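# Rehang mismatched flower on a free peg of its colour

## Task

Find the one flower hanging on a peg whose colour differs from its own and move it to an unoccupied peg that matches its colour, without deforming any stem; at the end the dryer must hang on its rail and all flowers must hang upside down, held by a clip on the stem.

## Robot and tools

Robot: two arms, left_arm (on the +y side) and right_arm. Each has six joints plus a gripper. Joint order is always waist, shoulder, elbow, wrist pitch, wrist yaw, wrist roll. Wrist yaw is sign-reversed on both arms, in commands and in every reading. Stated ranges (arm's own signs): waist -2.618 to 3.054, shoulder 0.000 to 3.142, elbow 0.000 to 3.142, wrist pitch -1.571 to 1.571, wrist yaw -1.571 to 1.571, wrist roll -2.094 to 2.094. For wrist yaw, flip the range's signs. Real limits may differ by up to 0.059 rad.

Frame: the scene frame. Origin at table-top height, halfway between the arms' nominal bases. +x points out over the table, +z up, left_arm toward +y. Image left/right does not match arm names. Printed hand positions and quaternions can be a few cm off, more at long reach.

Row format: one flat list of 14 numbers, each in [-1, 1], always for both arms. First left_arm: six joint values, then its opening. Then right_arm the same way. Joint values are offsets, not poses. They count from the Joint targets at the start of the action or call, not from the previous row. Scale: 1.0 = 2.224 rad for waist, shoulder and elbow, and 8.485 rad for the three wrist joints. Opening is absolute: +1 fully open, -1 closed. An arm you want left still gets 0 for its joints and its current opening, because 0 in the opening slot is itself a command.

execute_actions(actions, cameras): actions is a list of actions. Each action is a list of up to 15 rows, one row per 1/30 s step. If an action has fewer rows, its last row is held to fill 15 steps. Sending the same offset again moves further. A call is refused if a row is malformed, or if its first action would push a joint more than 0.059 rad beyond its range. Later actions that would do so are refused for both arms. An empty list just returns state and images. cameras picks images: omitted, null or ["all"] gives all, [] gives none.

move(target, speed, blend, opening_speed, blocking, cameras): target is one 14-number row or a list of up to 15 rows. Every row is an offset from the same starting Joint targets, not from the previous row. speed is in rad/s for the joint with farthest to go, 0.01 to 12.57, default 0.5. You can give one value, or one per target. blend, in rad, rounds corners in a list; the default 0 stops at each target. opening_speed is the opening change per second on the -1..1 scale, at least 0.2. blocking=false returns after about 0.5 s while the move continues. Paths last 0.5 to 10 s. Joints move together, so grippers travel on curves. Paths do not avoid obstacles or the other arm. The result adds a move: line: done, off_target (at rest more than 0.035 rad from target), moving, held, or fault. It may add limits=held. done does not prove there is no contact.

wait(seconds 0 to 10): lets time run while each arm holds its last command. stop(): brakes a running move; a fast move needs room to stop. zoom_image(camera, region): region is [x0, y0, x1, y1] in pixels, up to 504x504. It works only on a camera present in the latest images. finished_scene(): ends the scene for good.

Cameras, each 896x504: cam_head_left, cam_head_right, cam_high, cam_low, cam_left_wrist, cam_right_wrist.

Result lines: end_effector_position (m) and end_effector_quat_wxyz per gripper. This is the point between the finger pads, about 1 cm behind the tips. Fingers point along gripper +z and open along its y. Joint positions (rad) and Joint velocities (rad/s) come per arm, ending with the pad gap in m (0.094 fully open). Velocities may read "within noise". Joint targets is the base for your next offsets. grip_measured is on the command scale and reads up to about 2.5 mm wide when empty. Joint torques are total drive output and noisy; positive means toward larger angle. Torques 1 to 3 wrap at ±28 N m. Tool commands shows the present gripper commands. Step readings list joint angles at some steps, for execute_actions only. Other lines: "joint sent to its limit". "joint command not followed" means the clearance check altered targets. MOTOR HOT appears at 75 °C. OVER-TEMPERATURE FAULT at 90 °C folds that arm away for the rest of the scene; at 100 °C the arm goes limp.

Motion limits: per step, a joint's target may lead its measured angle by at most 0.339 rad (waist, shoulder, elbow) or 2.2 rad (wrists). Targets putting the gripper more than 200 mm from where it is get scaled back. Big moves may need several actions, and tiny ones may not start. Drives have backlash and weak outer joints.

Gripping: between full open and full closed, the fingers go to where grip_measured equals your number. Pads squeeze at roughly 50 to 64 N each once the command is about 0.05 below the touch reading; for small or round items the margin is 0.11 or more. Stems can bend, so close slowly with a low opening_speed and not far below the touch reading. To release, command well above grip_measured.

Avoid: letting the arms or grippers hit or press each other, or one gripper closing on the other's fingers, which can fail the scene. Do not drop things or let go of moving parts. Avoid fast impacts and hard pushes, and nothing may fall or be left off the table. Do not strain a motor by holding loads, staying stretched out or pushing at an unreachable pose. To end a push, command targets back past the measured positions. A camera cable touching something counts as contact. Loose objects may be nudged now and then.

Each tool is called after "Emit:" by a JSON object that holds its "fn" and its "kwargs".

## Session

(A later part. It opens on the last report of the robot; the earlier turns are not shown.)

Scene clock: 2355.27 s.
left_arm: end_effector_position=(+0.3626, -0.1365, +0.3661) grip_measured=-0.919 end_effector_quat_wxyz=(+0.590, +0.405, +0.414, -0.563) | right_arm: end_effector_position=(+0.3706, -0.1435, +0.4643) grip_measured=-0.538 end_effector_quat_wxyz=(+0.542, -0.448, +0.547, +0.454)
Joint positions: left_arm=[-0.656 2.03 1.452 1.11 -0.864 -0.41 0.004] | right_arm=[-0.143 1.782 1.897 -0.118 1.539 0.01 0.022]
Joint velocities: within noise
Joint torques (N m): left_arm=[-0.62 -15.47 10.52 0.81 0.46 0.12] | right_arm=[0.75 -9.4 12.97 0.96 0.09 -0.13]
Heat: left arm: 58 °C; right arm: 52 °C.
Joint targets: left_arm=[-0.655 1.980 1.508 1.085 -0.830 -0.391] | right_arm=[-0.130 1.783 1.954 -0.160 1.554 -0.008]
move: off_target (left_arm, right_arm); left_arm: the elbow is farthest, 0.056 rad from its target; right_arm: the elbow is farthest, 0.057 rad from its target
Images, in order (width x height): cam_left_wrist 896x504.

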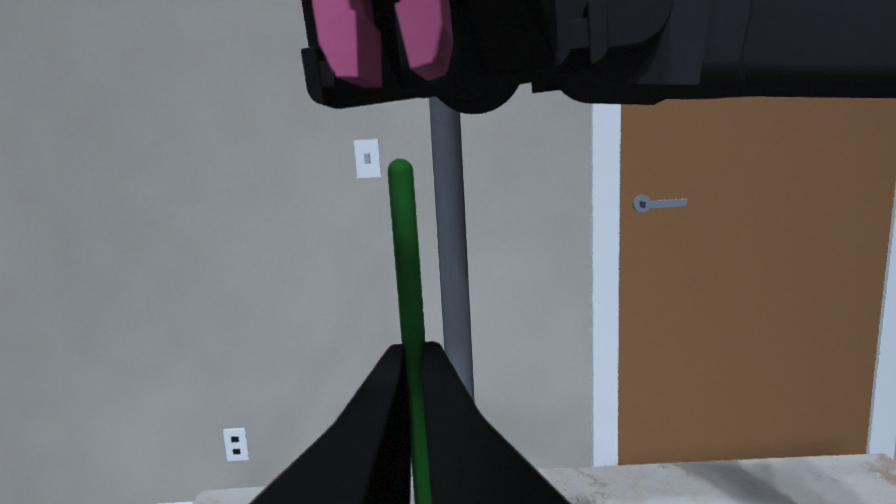

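Emit:
{"fn": "move", "kwargs": {"target": [0.0, 0.018, 0.0, 0.0, 0.0, 0.0, -1.0, 0, 0, 0, 0, 0, 0, -0.75], "speed": 0.15, "cameras": ["cam_left_wrist", "cam_head_left"]}}

Emit:
{"fn": "zoom_image", "kwargs": {"camera": "cam_left_wrist", "region": [300, 0, 560, 200]}}

Emit:
{"fn": "zoom_image", "kwargs": {"camera": "cam_head_left", "region": [600, 90, 690, 190]}}

Scene clock: 2362.07 s.
left_arm: end_effector_position=(+0.3626, -0.1365, +0.3661) grip_measured=-0.919 end_effector_quat_wxyz=(+0.590, +0.405, +0.414, -0.563) | right_arm: end_effector_position=(+0.3706, -0.1435, +0.4643) grip_measured=-0.538 end_effector_quat_wxyz=(+0.542, -0.448, +0.547, +0.454)
Joint positions: left_arm=[-0.656 2.03 1.452 1.11 -0.864 -0.41 0.004] | right_arm=[-0.143 1.782 1.897 -0.118 1.539 0.01 0.022]
Joint velocities: within noise
Joint torques (N m): left_arm=[-0.59 -11.62 10.47 0.81 0.45 0.14] | right_arm=[0.75 -9.4 12.97 0.96 0.09 -0.13]
Heat: left arm: 52 °C; right arm: 52 °C.
Joint targets: left_arm=[-0.655 2.020 1.508 1.085 -0.830 -0.391] | right_arm=[-0.130 1.783 1.954 -0.160 1.554 -0.008]
move: off_target (left_arm, right_arm); left_arm: the elbow is farthest, 0.056 rad from its target; right_arm: the elbow is farthest, 0.057 rad from its target
Images, in order (width x height): cam_head_left 896x504, cam_left_wrist 896x504.

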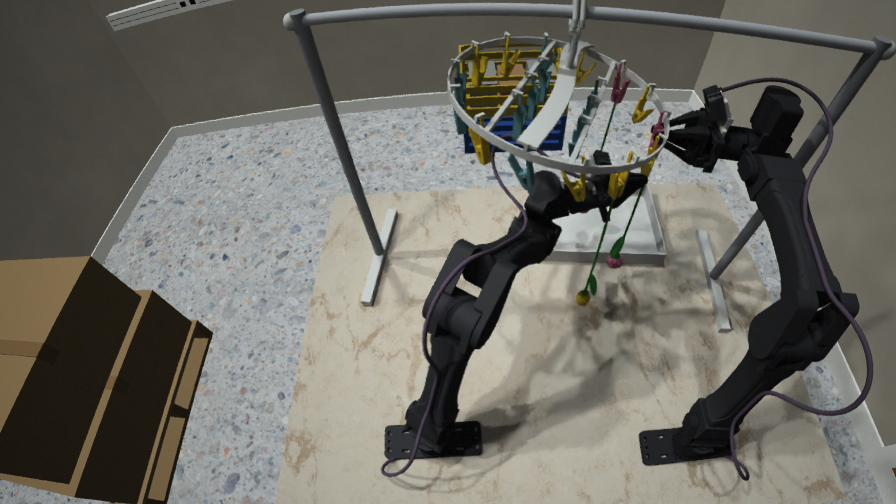

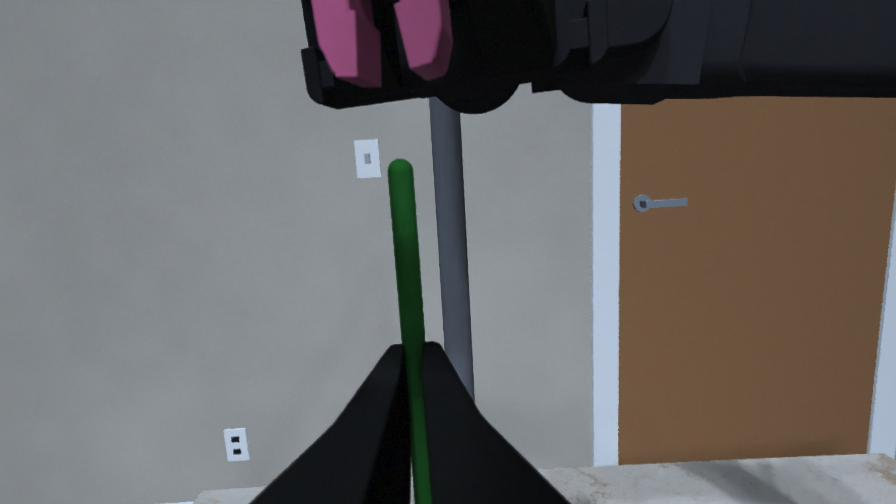

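Scaled by 1.938 from the camera's 896x504 image, which has a finer 1280x720 frame.

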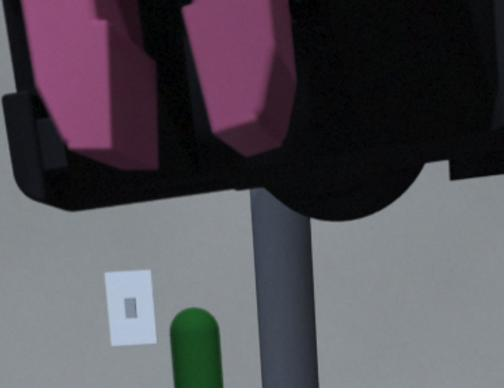

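Scaled by 5.040 from the camera's 896x504 image, which has a finer 1280x720 frame.

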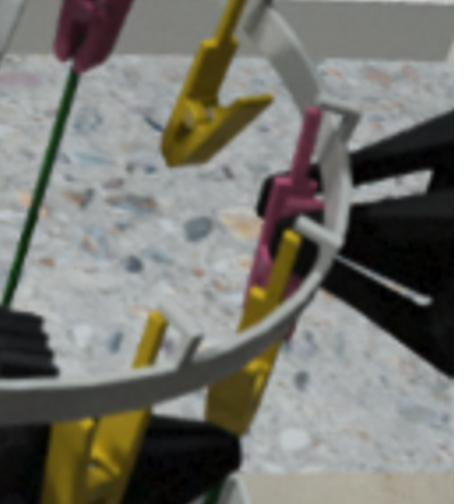

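Emit:
{"fn": "wait", "kwargs": {"seconds": 0.1, "cameras": ["cam_head_right", "cam_high", "cam_low"]}}

Emit:
{"fn": "zoom_image", "kwargs": {"camera": "cam_head_right", "region": [590, 80, 680, 190]}}

Emit:
{"fn": "zoom_image", "kwargs": {"camera": "cam_high", "region": [360, 170, 480, 280]}}

Emit:
{"fn": "zoom_image", "kwargs": {"camera": "cam_low", "region": [450, 80, 590, 200]}}

Scene clock: 2390.57 s.
left_arm: end_effector_position=(+0.3626, -0.1365, +0.3661) grip_measured=-0.919 end_effector_quat_wxyz=(+0.590, +0.405, +0.414, -0.563) | right_arm: end_effector_position=(+0.3706, -0.1435, +0.4643) grip_measured=-0.538 end_effector_quat_wxyz=(+0.542, -0.448, +0.547, +0.454)
Joint positions: left_arm=[-0.656 2.03 1.452 1.11 -0.864 -0.41 0.004] | right_arm=[-0.143 1.782 1.897 -0.118 1.539 0.01 0.022]
Joint velocities: within noise
Joint torques (N m): left_arm=[-0.5 -11.79 10.45 0.8 0.48 0.13] | right_arm=[0.75 -9.4 12.98 0.96 0.09 -0.12]
Heat: left arm: 46 °C; right arm: 53 °C.
Joint targets: left_arm=[-0.655 2.020 1.508 1.085 -0.830 -0.391] | right_arm=[-0.130 1.783 1.954 -0.160 1.554 -0.008]
Tool commands: left_gripper/opening=-1.0 right_gripper/opening=-0.75
wait: 0.10 s; at rest from the start
Images, in order (width x height): cam_head_right 896x504, cam_high 896x504, cam_low 896x504.

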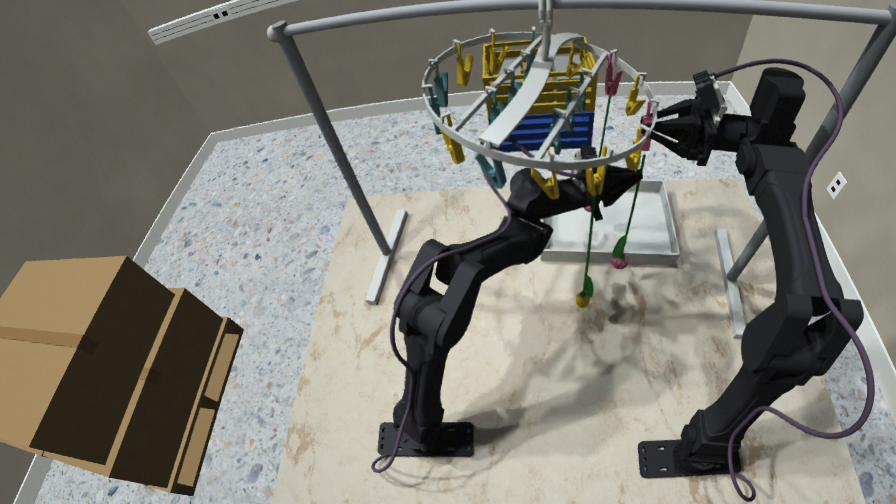

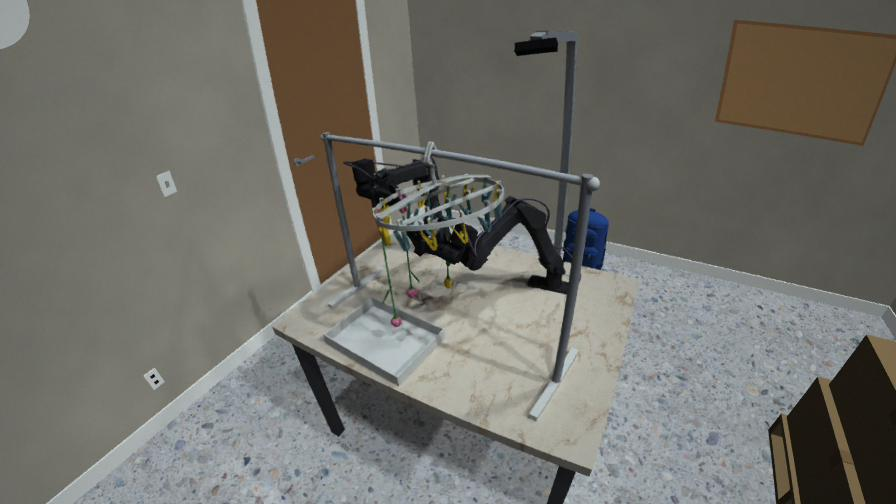

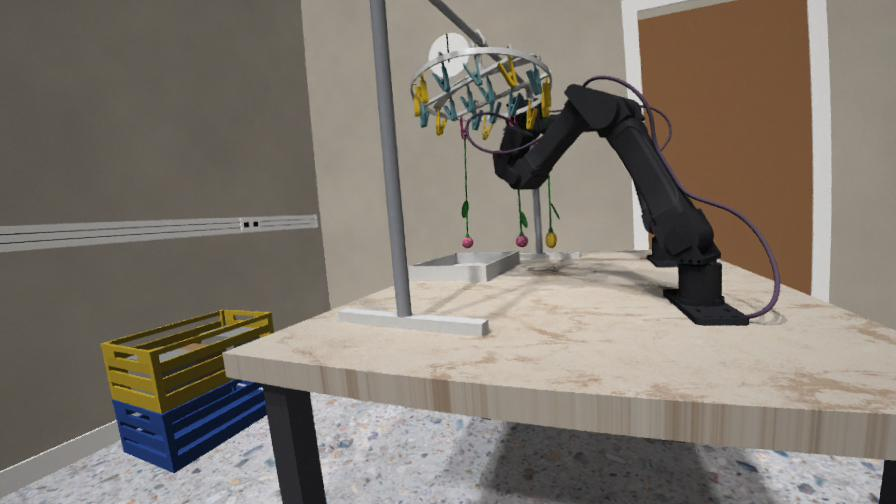

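Scaled by 4.582 from the camera's 896x504 image, which has a finer 1280x720 frame.

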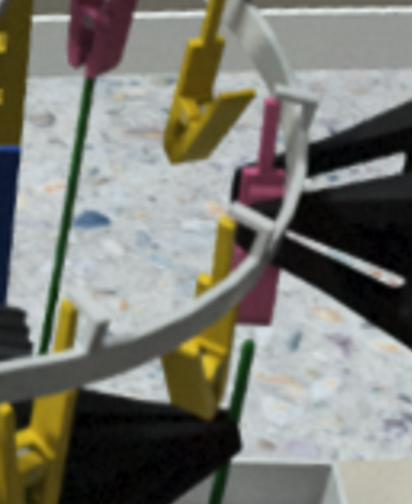

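Scaled by 4.200 from the camera's 896x504 image, which has a finer 1280x720 frame.

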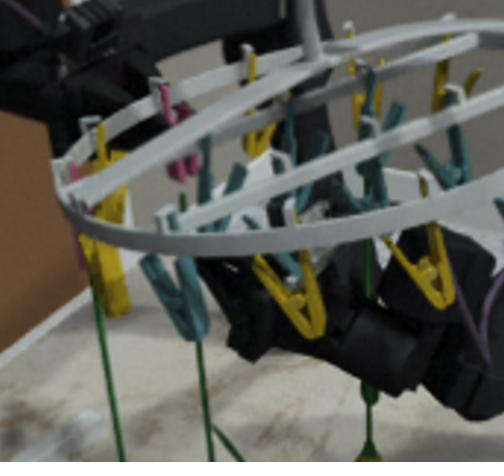

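Scaled by 3.600 from the camera's 896x504 image, which has a finer 1280x720 frame.

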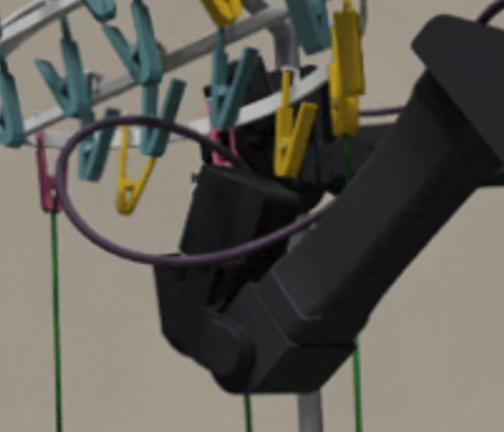

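Emit:
{"fn": "zoom_image", "kwargs": {"camera": "cam_head_right", "region": [620, 120, 670, 190]}}

Scaled by 7.200 from the camera's 896x504 image, which has a finer 1280x720 frame.

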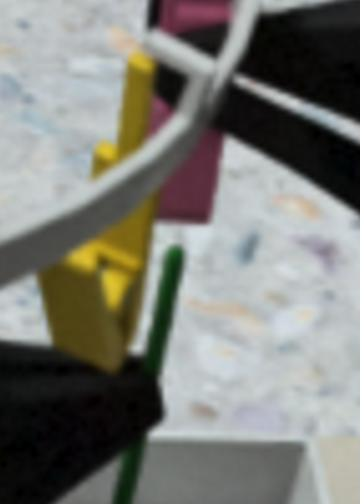

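Emit:
{"fn": "move", "kwargs": {"target": [0.0076, -0.0261, 0.0, 0.0, 0.0, 0.0, -1.0, 0, 0, 0, 0, 0, 0, -0.75], "speed": 0.1, "cameras": []}}

Emit:
{"fn": "move", "kwargs": {"target": [0.0, 0.018, 0.0, 0.0, 0.0, 0.0, -1.0, 0, 0, 0, 0, 0, 0, -0.75], "speed": 0.15, "cameras": ["cam_left_wrist", "cam_head_right"]}}

Emit:
{"fn": "zoom_image", "kwargs": {"camera": "cam_left_wrist", "region": [300, 0, 560, 200]}}

Emit:
{"fn": "zoom_image", "kwargs": {"camera": "cam_head_right", "region": [620, 120, 670, 190]}}

Scene clock: 2432.23 s.
left_arm: end_effector_position=(+0.3620, -0.1302, +0.3769) grip_measured=-0.919 end_effector_quat_wxyz=(+0.598, +0.404, +0.408, -0.559) | right_arm: end_effector_position=(+0.3706, -0.1435, +0.4643) grip_measured=-0.538 end_effector_quat_wxyz=(+0.542, -0.448, +0.547, +0.454)
Joint positions: left_arm=[-0.647 2.009 1.452 1.109 -0.864 -0.41 0.004] | right_arm=[-0.143 1.782 1.897 -0.118 1.539 0.01 0.022]
Joint velocities: within noise
Joint torques (N m): left_arm=[0.64 -15.21 10.61 0.77 0.5 0.13] | right_arm=[0.75 -9.4 12.96 0.96 0.09 -0.12]
Heat: left arm: 46 °C; right arm: 53 °C.
Joint targets: left_arm=[-0.639 1.962 1.508 1.085 -0.830 -0.391] | right_arm=[-0.130 1.783 1.954 -0.160 1.554 -0.008]
move: off_target (left_arm, right_arm); left_arm: the elbow is farthest, 0.056 rad from its target; right_arm: the elbow is farthest, 0.057 rad from its target
No camera images: "cameras" was empty.

Scene clock: 2432.93 s.
left_arm: end_effector_position=(+0.3655, -0.1276, +0.3761) grip_measured=-0.919 end_effector_quat_wxyz=(+0.599, +0.402, +0.410, -0.557) | right_arm: end_effector_position=(+0.3706, -0.1435, +0.4643) grip_measured=-0.538 end_effector_quat_wxyz=(+0.542, -0.448, +0.547, +0.454)
Joint positions: left_arm=[-0.639 2.01 1.452 1.109 -0.864 -0.41 0.004] | right_arm=[-0.143 1.782 1.897 -0.118 1.539 0.01 0.022]
Joint velocities: within noise
Joint torques (N m): left_arm=[0.7 -11.34 10.32 0.82 0.41 0.11] | right_arm=[0.75 -9.39 12.96 0.96 0.09 -0.13]
Heat: left arm: 46 °C; right arm: 53 °C.
Joint targets: left_arm=[-0.639 2.002 1.508 1.085 -0.830 -0.391] | right_arm=[-0.130 1.783 1.954 -0.160 1.554 -0.008]
move: off_target (left_arm, right_arm); left_arm: the elbow is farthest, 0.056 rad from its target; right_arm: the elbow is farthest, 0.057 rad from its target
Images, in order (width x height): cam_head_right 896x504, cam_left_wrist 896x504.

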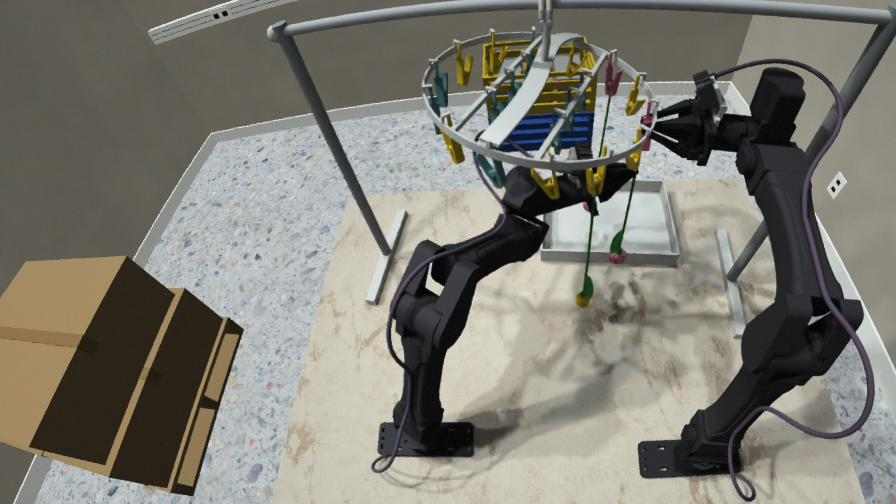

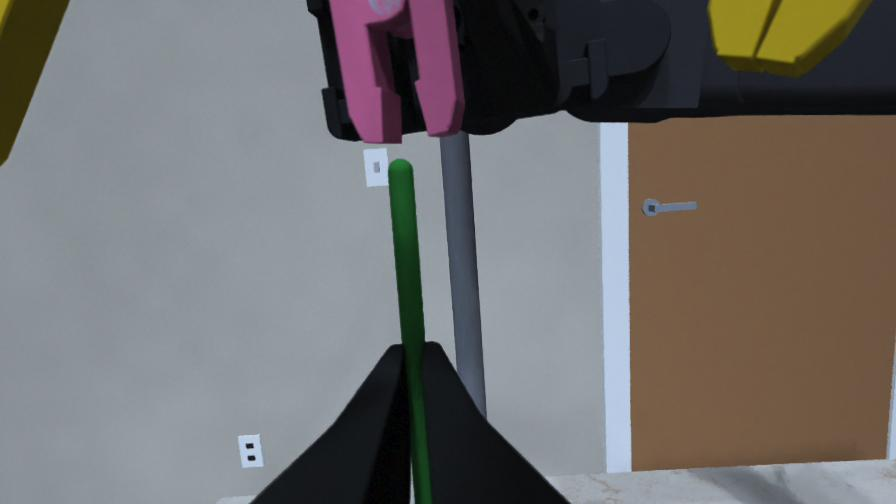

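Scaled by 1.938 from the camera's 896x504 image, which has a finer 1280x720 frame.

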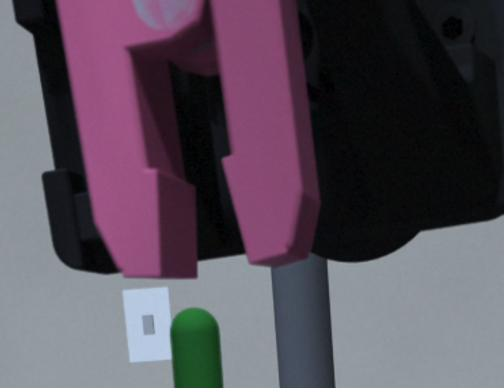

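Scaled by 7.200 from the camera's 896x504 image, which has a finer 1280x720 frame.

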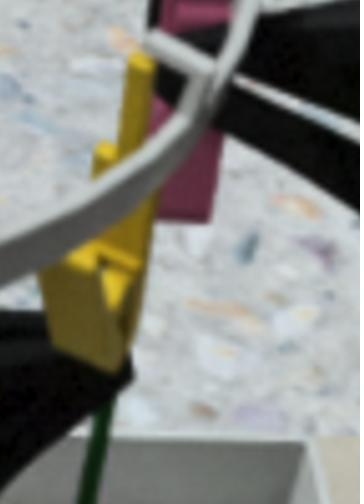

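Emit:
{"fn": "move", "kwargs": {"target": [-0.0072, 0.0, 0.0034, 0.0, 0.0, -0.01167, -1.0, 0, 0, 0, 0, 0, 0, -0.75], "speed": 0.1, "cameras": ["cam_left_wrist", "cam_head_right"]}}

Emit:
{"fn": "zoom_image", "kwargs": {"camera": "cam_left_wrist", "region": [300, 0, 560, 200]}}

Emit:
{"fn": "zoom_image", "kwargs": {"camera": "cam_head_right", "region": [620, 120, 670, 190]}}

Scene clock: 2507.47 s.
left_arm: end_effector_position=(+0.3629, -0.1298, +0.3785) grip_measured=-0.919 end_effector_quat_wxyz=(+0.576, +0.387, +0.423, -0.583) | right_arm: end_effector_position=(+0.3706, -0.1435, +0.4643) grip_measured=-0.538 end_effector_quat_wxyz=(+0.542, -0.448, +0.547, +0.454)
Joint positions: left_arm=[-0.645 2.01 1.458 1.109 -0.864 -0.491 0.004] | right_arm=[-0.143 1.782 1.897 -0.118 1.539 0.01 0.022]
Joint velocities: within noise
Joint torques (N m): left_arm=[-0.47 -11.29 10.65 0.77 0.5 -0.05] | right_arm=[0.75 -9.39 12.97 0.96 0.09 -0.12]
Heat: left arm: 51 °C; right arm: 54 °C.
Joint targets: left_arm=[-0.655 2.002 1.515 1.085 -0.830 -0.490] | right_arm=[-0.130 1.783 1.954 -0.160 1.554 -0.008]
move: off_target (left_arm, right_arm); left_arm: the elbow is farthest, 0.057 rad from its target; right_arm: the elbow is farthest, 0.057 rad from its target
Images, in order (width x height): cam_head_right 896x504, cam_left_wrist 896x504.

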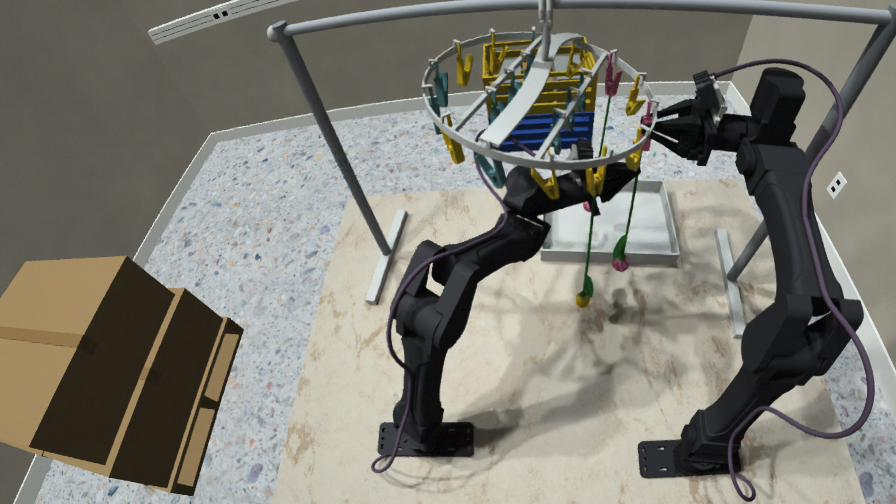

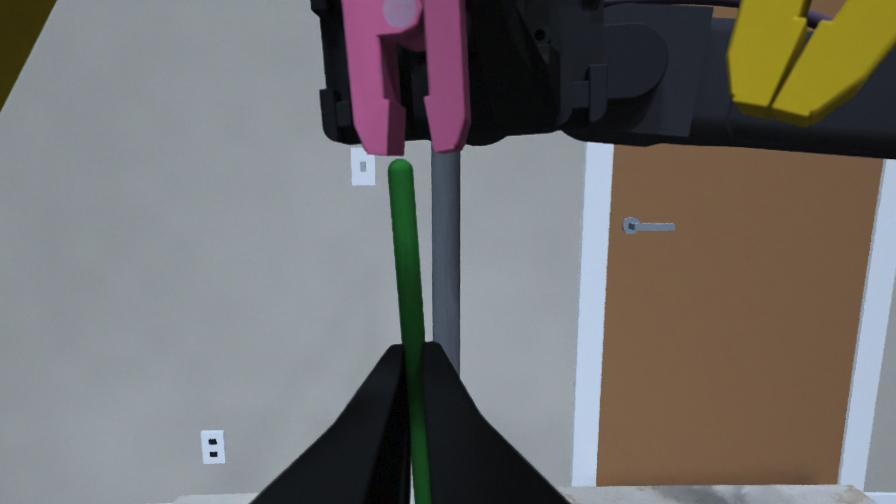

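Scaled by 1.938 from the camera's 896x504 image, which has a finer 1280x720 frame.

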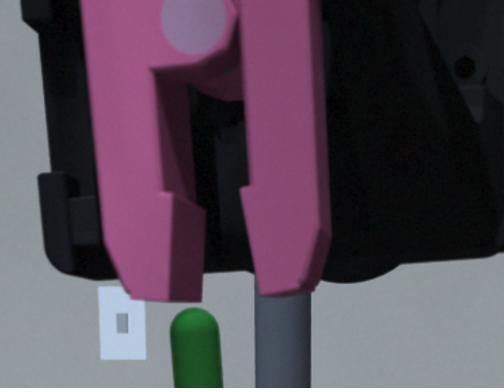

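Scaled by 7.200 from the camera's 896x504 image, which has a finer 1280x720 frame.

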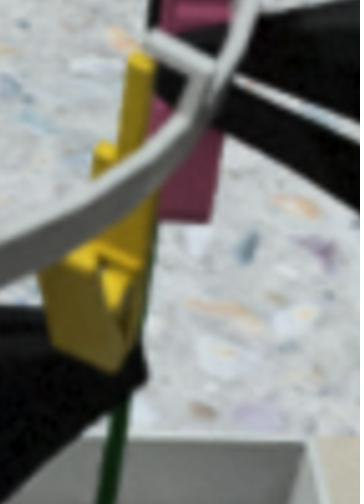

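Emit:
{"fn": "move", "kwargs": {"target": [-0.0045, 0.0, 0.0, 0.0, 0.0, 0.0, -1.0, 0, 0, 0, 0, 0, 0, -0.75], "speed": 0.1, "cameras": ["cam_left_wrist", "cam_head_right"]}}

Emit:
{"fn": "zoom_image", "kwargs": {"camera": "cam_left_wrist", "region": [300, 0, 560, 200]}}

Emit:
{"fn": "zoom_image", "kwargs": {"camera": "cam_head_right", "region": [620, 120, 670, 190]}}

Scene clock: 2527.00 s.
left_arm: end_effector_position=(+0.3597, -0.1326, +0.3785) grip_measured=-0.919 end_effector_quat_wxyz=(+0.574, +0.388, +0.421, -0.585) | right_arm: end_effector_position=(+0.3706, -0.1435, +0.4643) grip_measured=-0.538 end_effector_quat_wxyz=(+0.542, -0.448, +0.547, +0.454)
Joint positions: left_arm=[-0.653 2.01 1.458 1.109 -0.864 -0.493 0.004] | right_arm=[-0.143 1.782 1.897 -0.118 1.539 0.01 0.022]
Joint velocities: within noise
Joint torques (N m): left_arm=[-0.53 -11.04 10.41 0.79 0.48 -0.02] | right_arm=[0.76 -9.4 12.97 0.97 0.09 -0.12]
Heat: left arm: 51 °C; right arm: 54 °C.
Joint targets: left_arm=[-0.665 2.002 1.515 1.085 -0.830 -0.490] | right_arm=[-0.130 1.783 1.954 -0.160 1.554 -0.008]
move: off_target (left_arm, right_arm); left_arm: the elbow is farthest, 0.057 rad from its target; right_arm: the elbow is farthest, 0.057 rad from its target
Images, in order (width x height): cam_head_right 896x504, cam_left_wrist 896x504.

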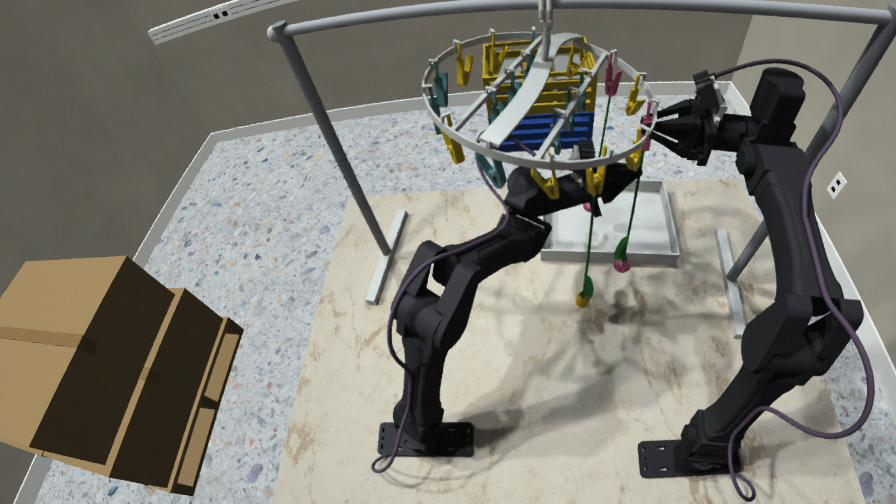

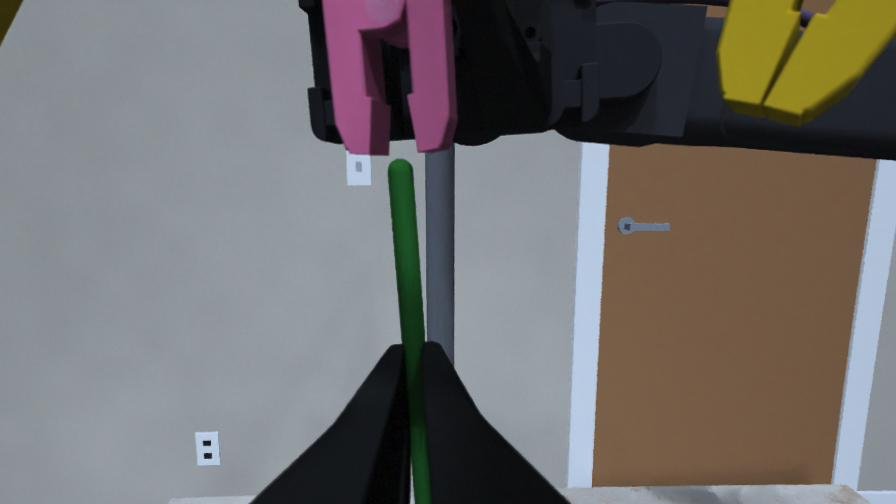

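Scaled by 1.938 from the camera's 896x504 image, which has a finer 1280x720 frame.

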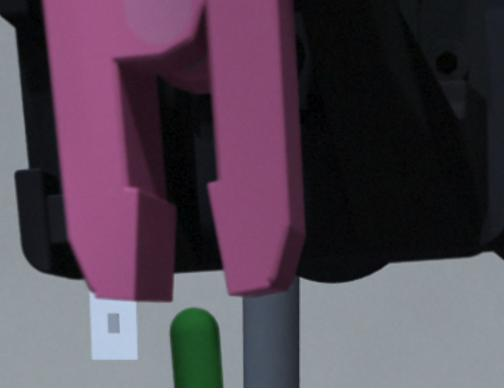

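Scaled by 7.200 from the camera's 896x504 image, which has a finer 1280x720 frame.

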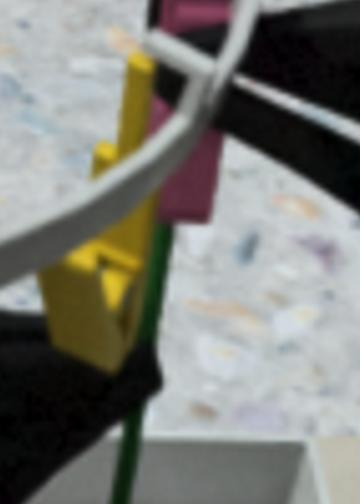

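Emit:
{"fn": "move", "kwargs": {"target": [0.0, 0.0, 0.0085, -0.0016, 0.0, 0.0, -1.0, 0, 0, 0, 0, 0, 0, -0.75], "speed": 0.1, "cameras": ["cam_left_wrist", "cam_head_right"]}}

Emit:
{"fn": "zoom_image", "kwargs": {"camera": "cam_left_wrist", "region": [300, 0, 560, 200]}}

Emit:
{"fn": "zoom_image", "kwargs": {"camera": "cam_head_right", "region": [620, 120, 670, 190]}}

Scene clock: 2549.70 s.
left_arm: end_effector_position=(+0.3590, -0.1340, +0.3848) grip_measured=-0.919 end_effector_quat_wxyz=(+0.575, +0.390, +0.417, -0.586) | right_arm: end_effector_position=(+0.3706, -0.1435, +0.4643) grip_measured=-0.538 end_effector_quat_wxyz=(+0.542, -0.448, +0.547, +0.454)
Joint positions: left_arm=[-0.656 2.01 1.478 1.098 -0.864 -0.493 0.004] | right_arm=[-0.143 1.782 1.897 -0.118 1.539 0.01 0.022]
Joint velocities: within noise
Joint torques (N m): left_arm=[-0.5 -11.4 10.59 0.73 0.51 -0.03] | right_arm=[0.75 -9.4 12.96 0.96 0.09 -0.12]
Heat: left arm: 52 °C; right arm: 54 °C.
Joint targets: left_arm=[-0.665 2.002 1.534 1.071 -0.830 -0.490] | right_arm=[-0.130 1.783 1.954 -0.160 1.554 -0.008]
move: off_target (left_arm, right_arm); left_arm: the elbow is farthest, 0.056 rad from its target; right_arm: the elbow is farthest, 0.057 rad from its target
Images, in order (width x height): cam_head_right 896x504, cam_left_wrist 896x504.

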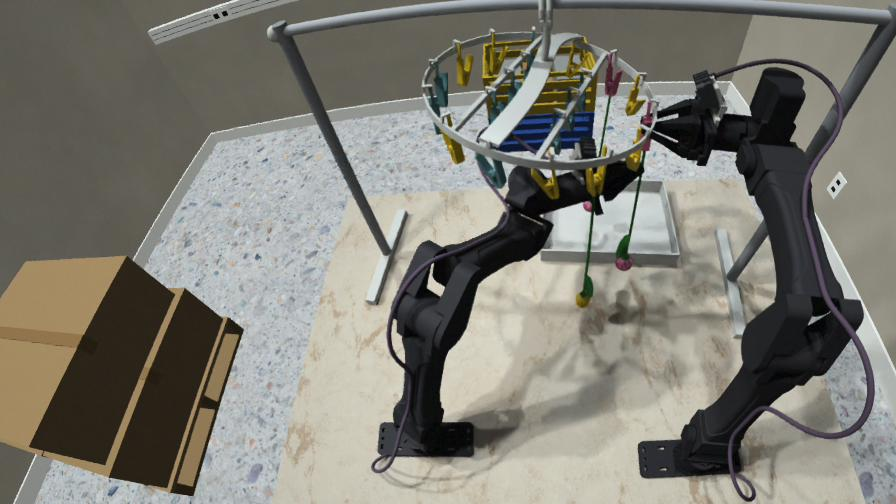

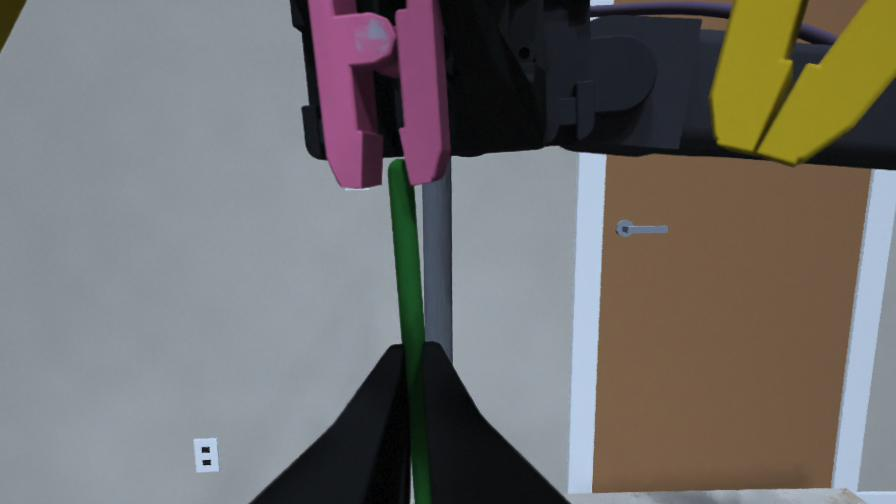

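Scaled by 1.938 from the camera's 896x504 image, which has a finer 1280x720 frame.

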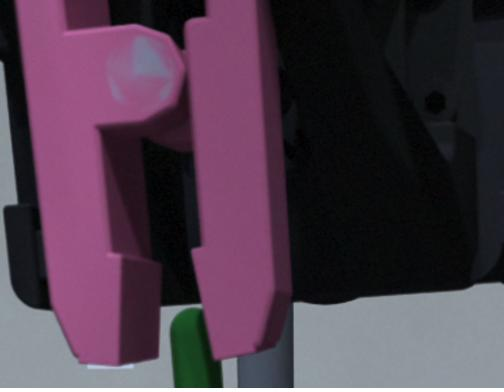

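Scaled by 7.200 from the camera's 896x504 image, which has a finer 1280x720 frame.

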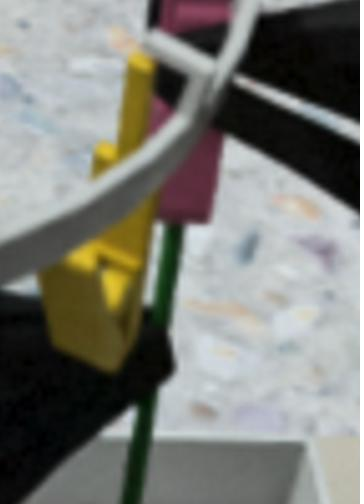

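Emit:
{"fn": "move", "kwargs": {"target": [0.009, 0.0, 0.0, 0.0, 0.0, 0.0, -1.0, 0, 0, 0, 0, 0, 0, -0.75], "speed": 0.1, "cameras": ["cam_left_wrist", "cam_head_right"]}}

Emit:
{"fn": "zoom_image", "kwargs": {"camera": "cam_left_wrist", "region": [300, 0, 560, 200]}}

Emit:
{"fn": "zoom_image", "kwargs": {"camera": "cam_head_right", "region": [620, 120, 670, 190]}}

Scene clock: 2565.27 s.
left_arm: end_effector_position=(+0.3591, -0.1341, +0.3845) grip_measured=-0.919 end_effector_quat_wxyz=(+0.575, +0.390, +0.418, -0.586) | right_arm: end_effector_position=(+0.3706, -0.1435, +0.4643) grip_measured=-0.538 end_effector_quat_wxyz=(+0.542, -0.448, +0.547, +0.454)
Joint positions: left_arm=[-0.656 2.01 1.478 1.096 -0.864 -0.493 0.004] | right_arm=[-0.143 1.782 1.897 -0.118 1.539 0.01 0.022]
Joint velocities: within noise
Joint torques (N m): left_arm=[0.46 -11.26 10.61 0.74 0.48 0.02] | right_arm=[0.75 -9.4 12.97 0.96 0.09 -0.13]
Heat: left arm: 52 °C; right arm: 54 °C.
Joint targets: left_arm=[-0.645 2.002 1.534 1.071 -0.830 -0.490] | right_arm=[-0.130 1.783 1.954 -0.160 1.554 -0.008]
move: off_target (left_arm, right_arm); left_arm: the elbow is farthest, 0.056 rad from its target; right_arm: the elbow is farthest, 0.057 rad from its target
Images, in order (width x height): cam_head_right 896x504, cam_left_wrist 896x504.

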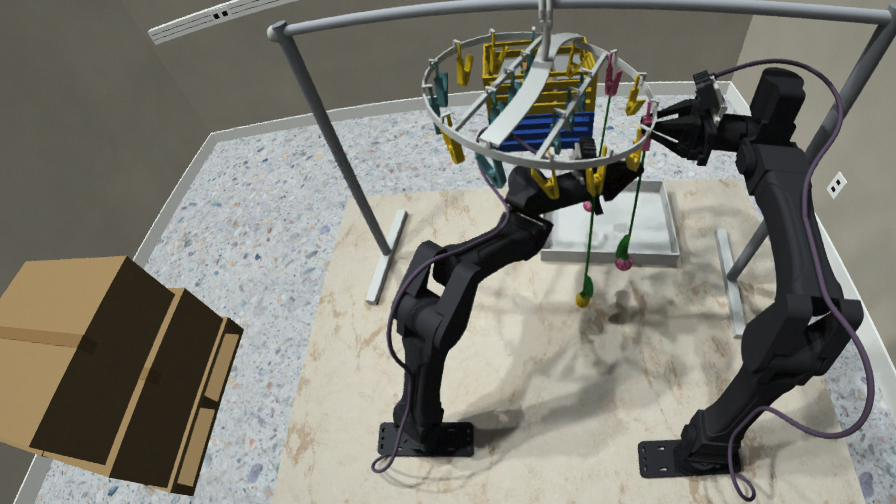

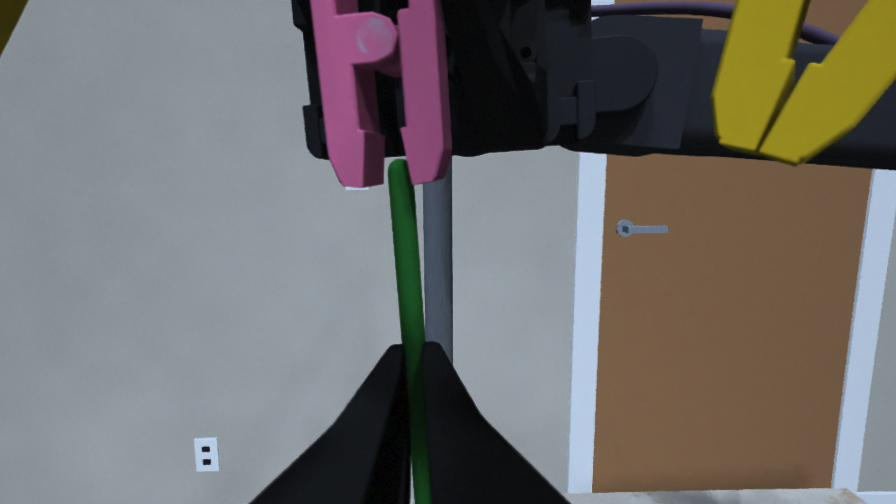

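Scaled by 1.938 from the camera's 896x504 image, which has a finer 1280x720 frame.

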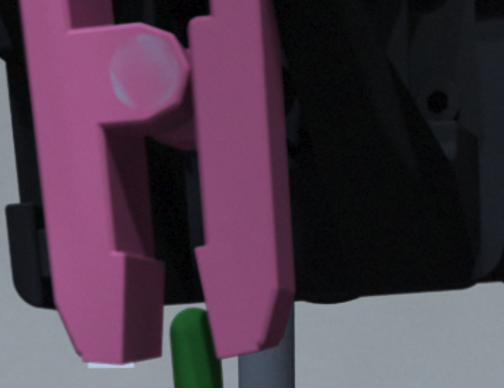

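Scaled by 7.200 from the camera's 896x504 image, which has a finer 1280x720 frame.

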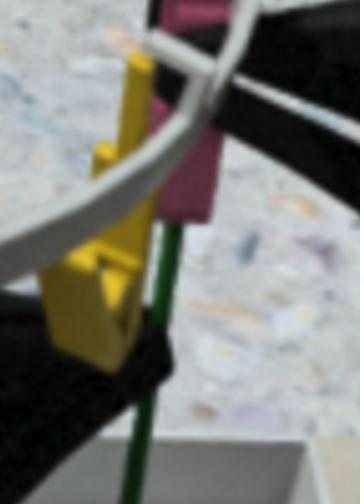

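Emit:
{"fn": "move", "kwargs": {"target": [0.0036, 0.0, 0.0, 0.0, 0.0, 0.0, -1.0, 0, 0, 0, 0, 0, 0, -0.75], "speed": 0.05, "cameras": ["cam_left_wrist", "cam_head_right"]}}

Emit:
{"fn": "zoom_image", "kwargs": {"camera": "cam_left_wrist", "region": [300, 0, 560, 200]}}

Scene clock: 2570.13 s.
left_arm: end_effector_position=(+0.3622, -0.1313, +0.3845) grip_measured=-0.919 end_effector_quat_wxyz=(+0.577, +0.388, +0.419, -0.584) | right_arm: end_effector_position=(+0.3706, -0.1435, +0.4643) grip_measured=-0.538 end_effector_quat_wxyz=(+0.542, -0.448, +0.547, +0.454)
Joint positions: left_arm=[-0.648 2.01 1.478 1.096 -0.864 -0.493 0.004] | right_arm=[-0.143 1.782 1.897 -0.118 1.539 0.01 0.022]
Joint velocities: within noise
Joint torques (N m): left_arm=[0.61 -11.23 10.78 0.79 0.49 -0.04] | right_arm=[0.73 -9.42 12.96 0.96 0.11 -0.12]
Heat: left arm: 52 °C; right arm: 54 °C.
Joint targets: left_arm=[-0.637 2.002 1.534 1.071 -0.830 -0.490] | right_arm=[-0.130 1.783 1.954 -0.160 1.554 -0.008]
move: off_target (left_arm, right_arm); left_arm: the elbow is farthest, 0.056 rad from its target; right_arm: the elbow is farthest, 0.057 rad from its target
Images, in order (width x height): cam_head_right 896x504, cam_left_wrist 896x504.

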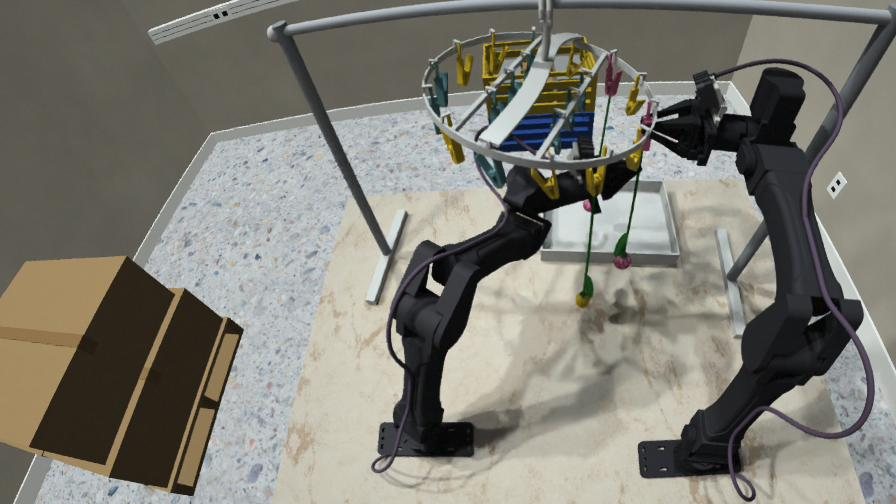

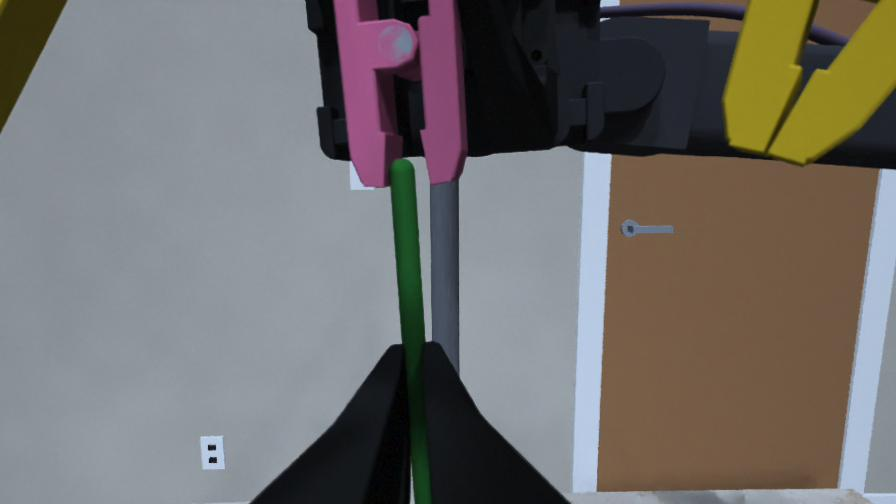

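Scaled by 1.938 from the camera's 896x504 image, which has a finer 1280x720 frame.

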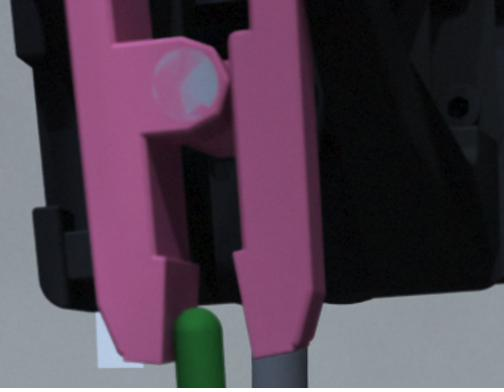

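Emit:
{"fn": "zoom_image", "kwargs": {"camera": "cam_head_right", "region": [620, 120, 670, 190]}}

Emit:
{"fn": "move", "kwargs": {"target": [0.0, 0.0, 0.0063, 0.0, 0.0, 0.0, -1.0, 0, 0, 0, 0, 0, 0, -0.75], "speed": 0.05, "cameras": ["cam_left_wrist", "cam_head_right"]}}

Emit:
{"fn": "zoom_image", "kwargs": {"camera": "cam_left_wrist", "region": [300, 0, 560, 200]}}

Emit:
{"fn": "zoom_image", "kwargs": {"camera": "cam_head_right", "region": [620, 120, 670, 190]}}

Scaled by 7.200 from the camera's 896x504 image, which has a finer 1280x720 frame.

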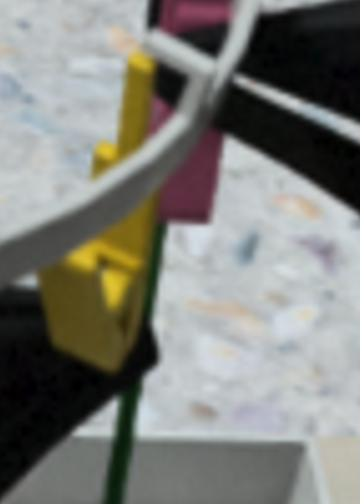

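Scene clock: 2580.77 s.
left_arm: end_effector_position=(+0.3619, -0.1311, +0.3900) grip_measured=-0.919 end_effector_quat_wxyz=(+0.581, +0.389, +0.414, -0.583) | right_arm: end_effector_position=(+0.3706, -0.1435, +0.4643) grip_measured=-0.538 end_effector_quat_wxyz=(+0.542, -0.448, +0.547, +0.454)
Joint positions: left_arm=[-0.648 2.01 1.492 1.096 -0.864 -0.493 0.004] | right_arm=[-0.143 1.782 1.897 -0.118 1.539 0.01 0.022]
Joint velocities: within noise
Joint torques (N m): left_arm=[0.69 -11.47 10.71 0.74 0.42 -0.03] | right_arm=[0.76 -9.39 12.97 0.96 0.09 -0.12]
Heat: left arm: 52 °C; right arm: 54 °C.
Joint targets: left_arm=[-0.637 2.002 1.548 1.071 -0.830 -0.490] | right_arm=[-0.130 1.783 1.954 -0.160 1.554 -0.008]
move: off_target (left_arm, right_arm); left_arm: the elbow is farthest, 0.056 rad from its target; right_arm: the elbow is farthest, 0.057 rad from its target
Images, in order (width x height): cam_head_right 896x504, cam_left_wrist 896x504.

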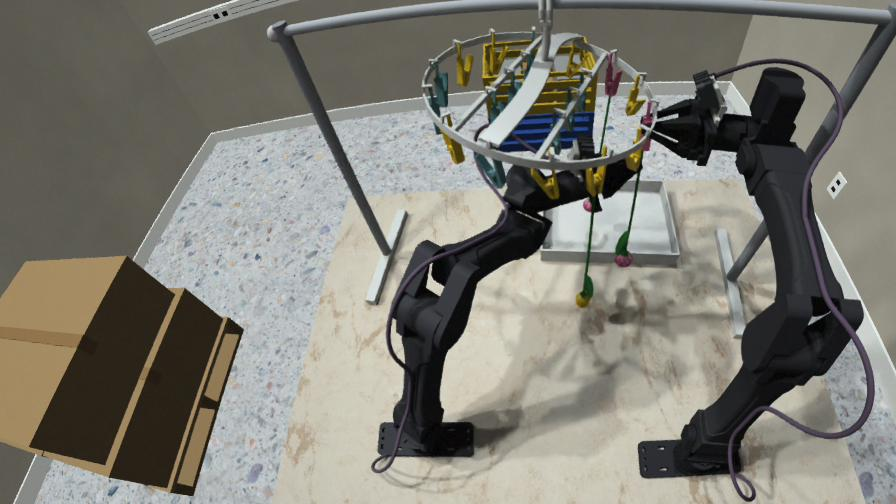

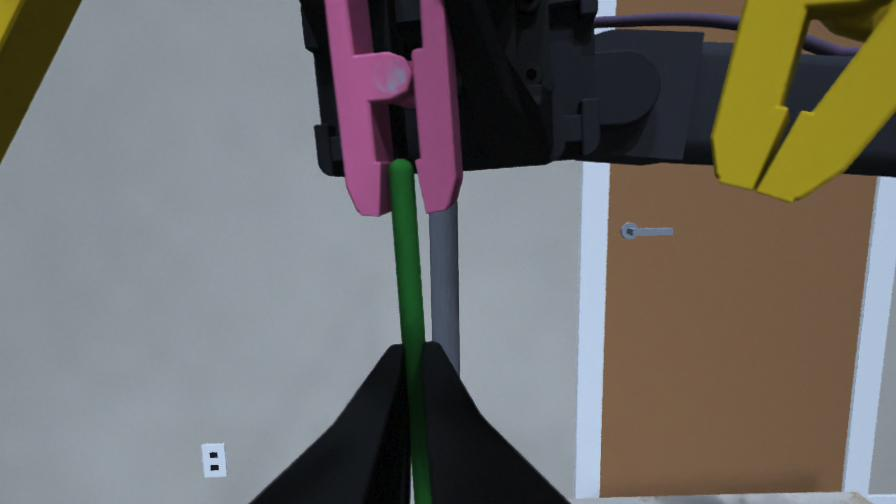

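Scaled by 1.938 from the camera's 896x504 image, which has a finer 1280x720 frame.

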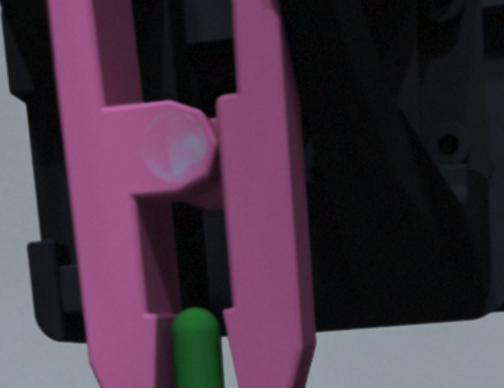

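Scaled by 7.200 from the camera's 896x504 image, which has a finer 1280x720 frame.

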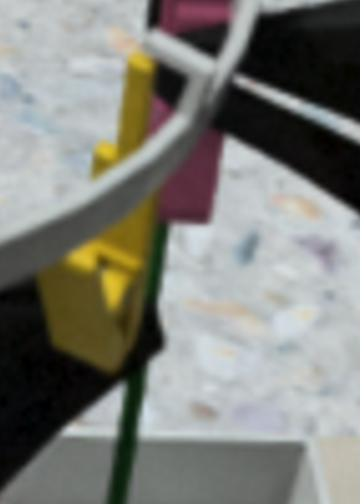

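Emit:
{"fn": "zoom_image", "kwargs": {"camera": "cam_left_wrist", "region": [330, 130, 490, 230]}}

Scaled by 3.150 from the camera's 896x504 image, which has a finer 1280x720 frame.

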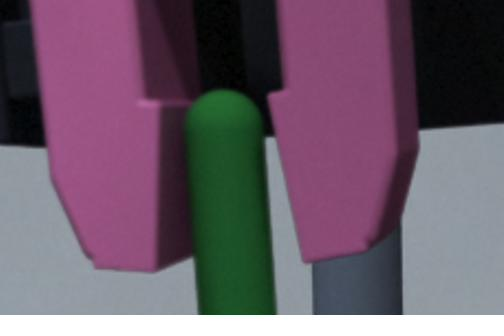

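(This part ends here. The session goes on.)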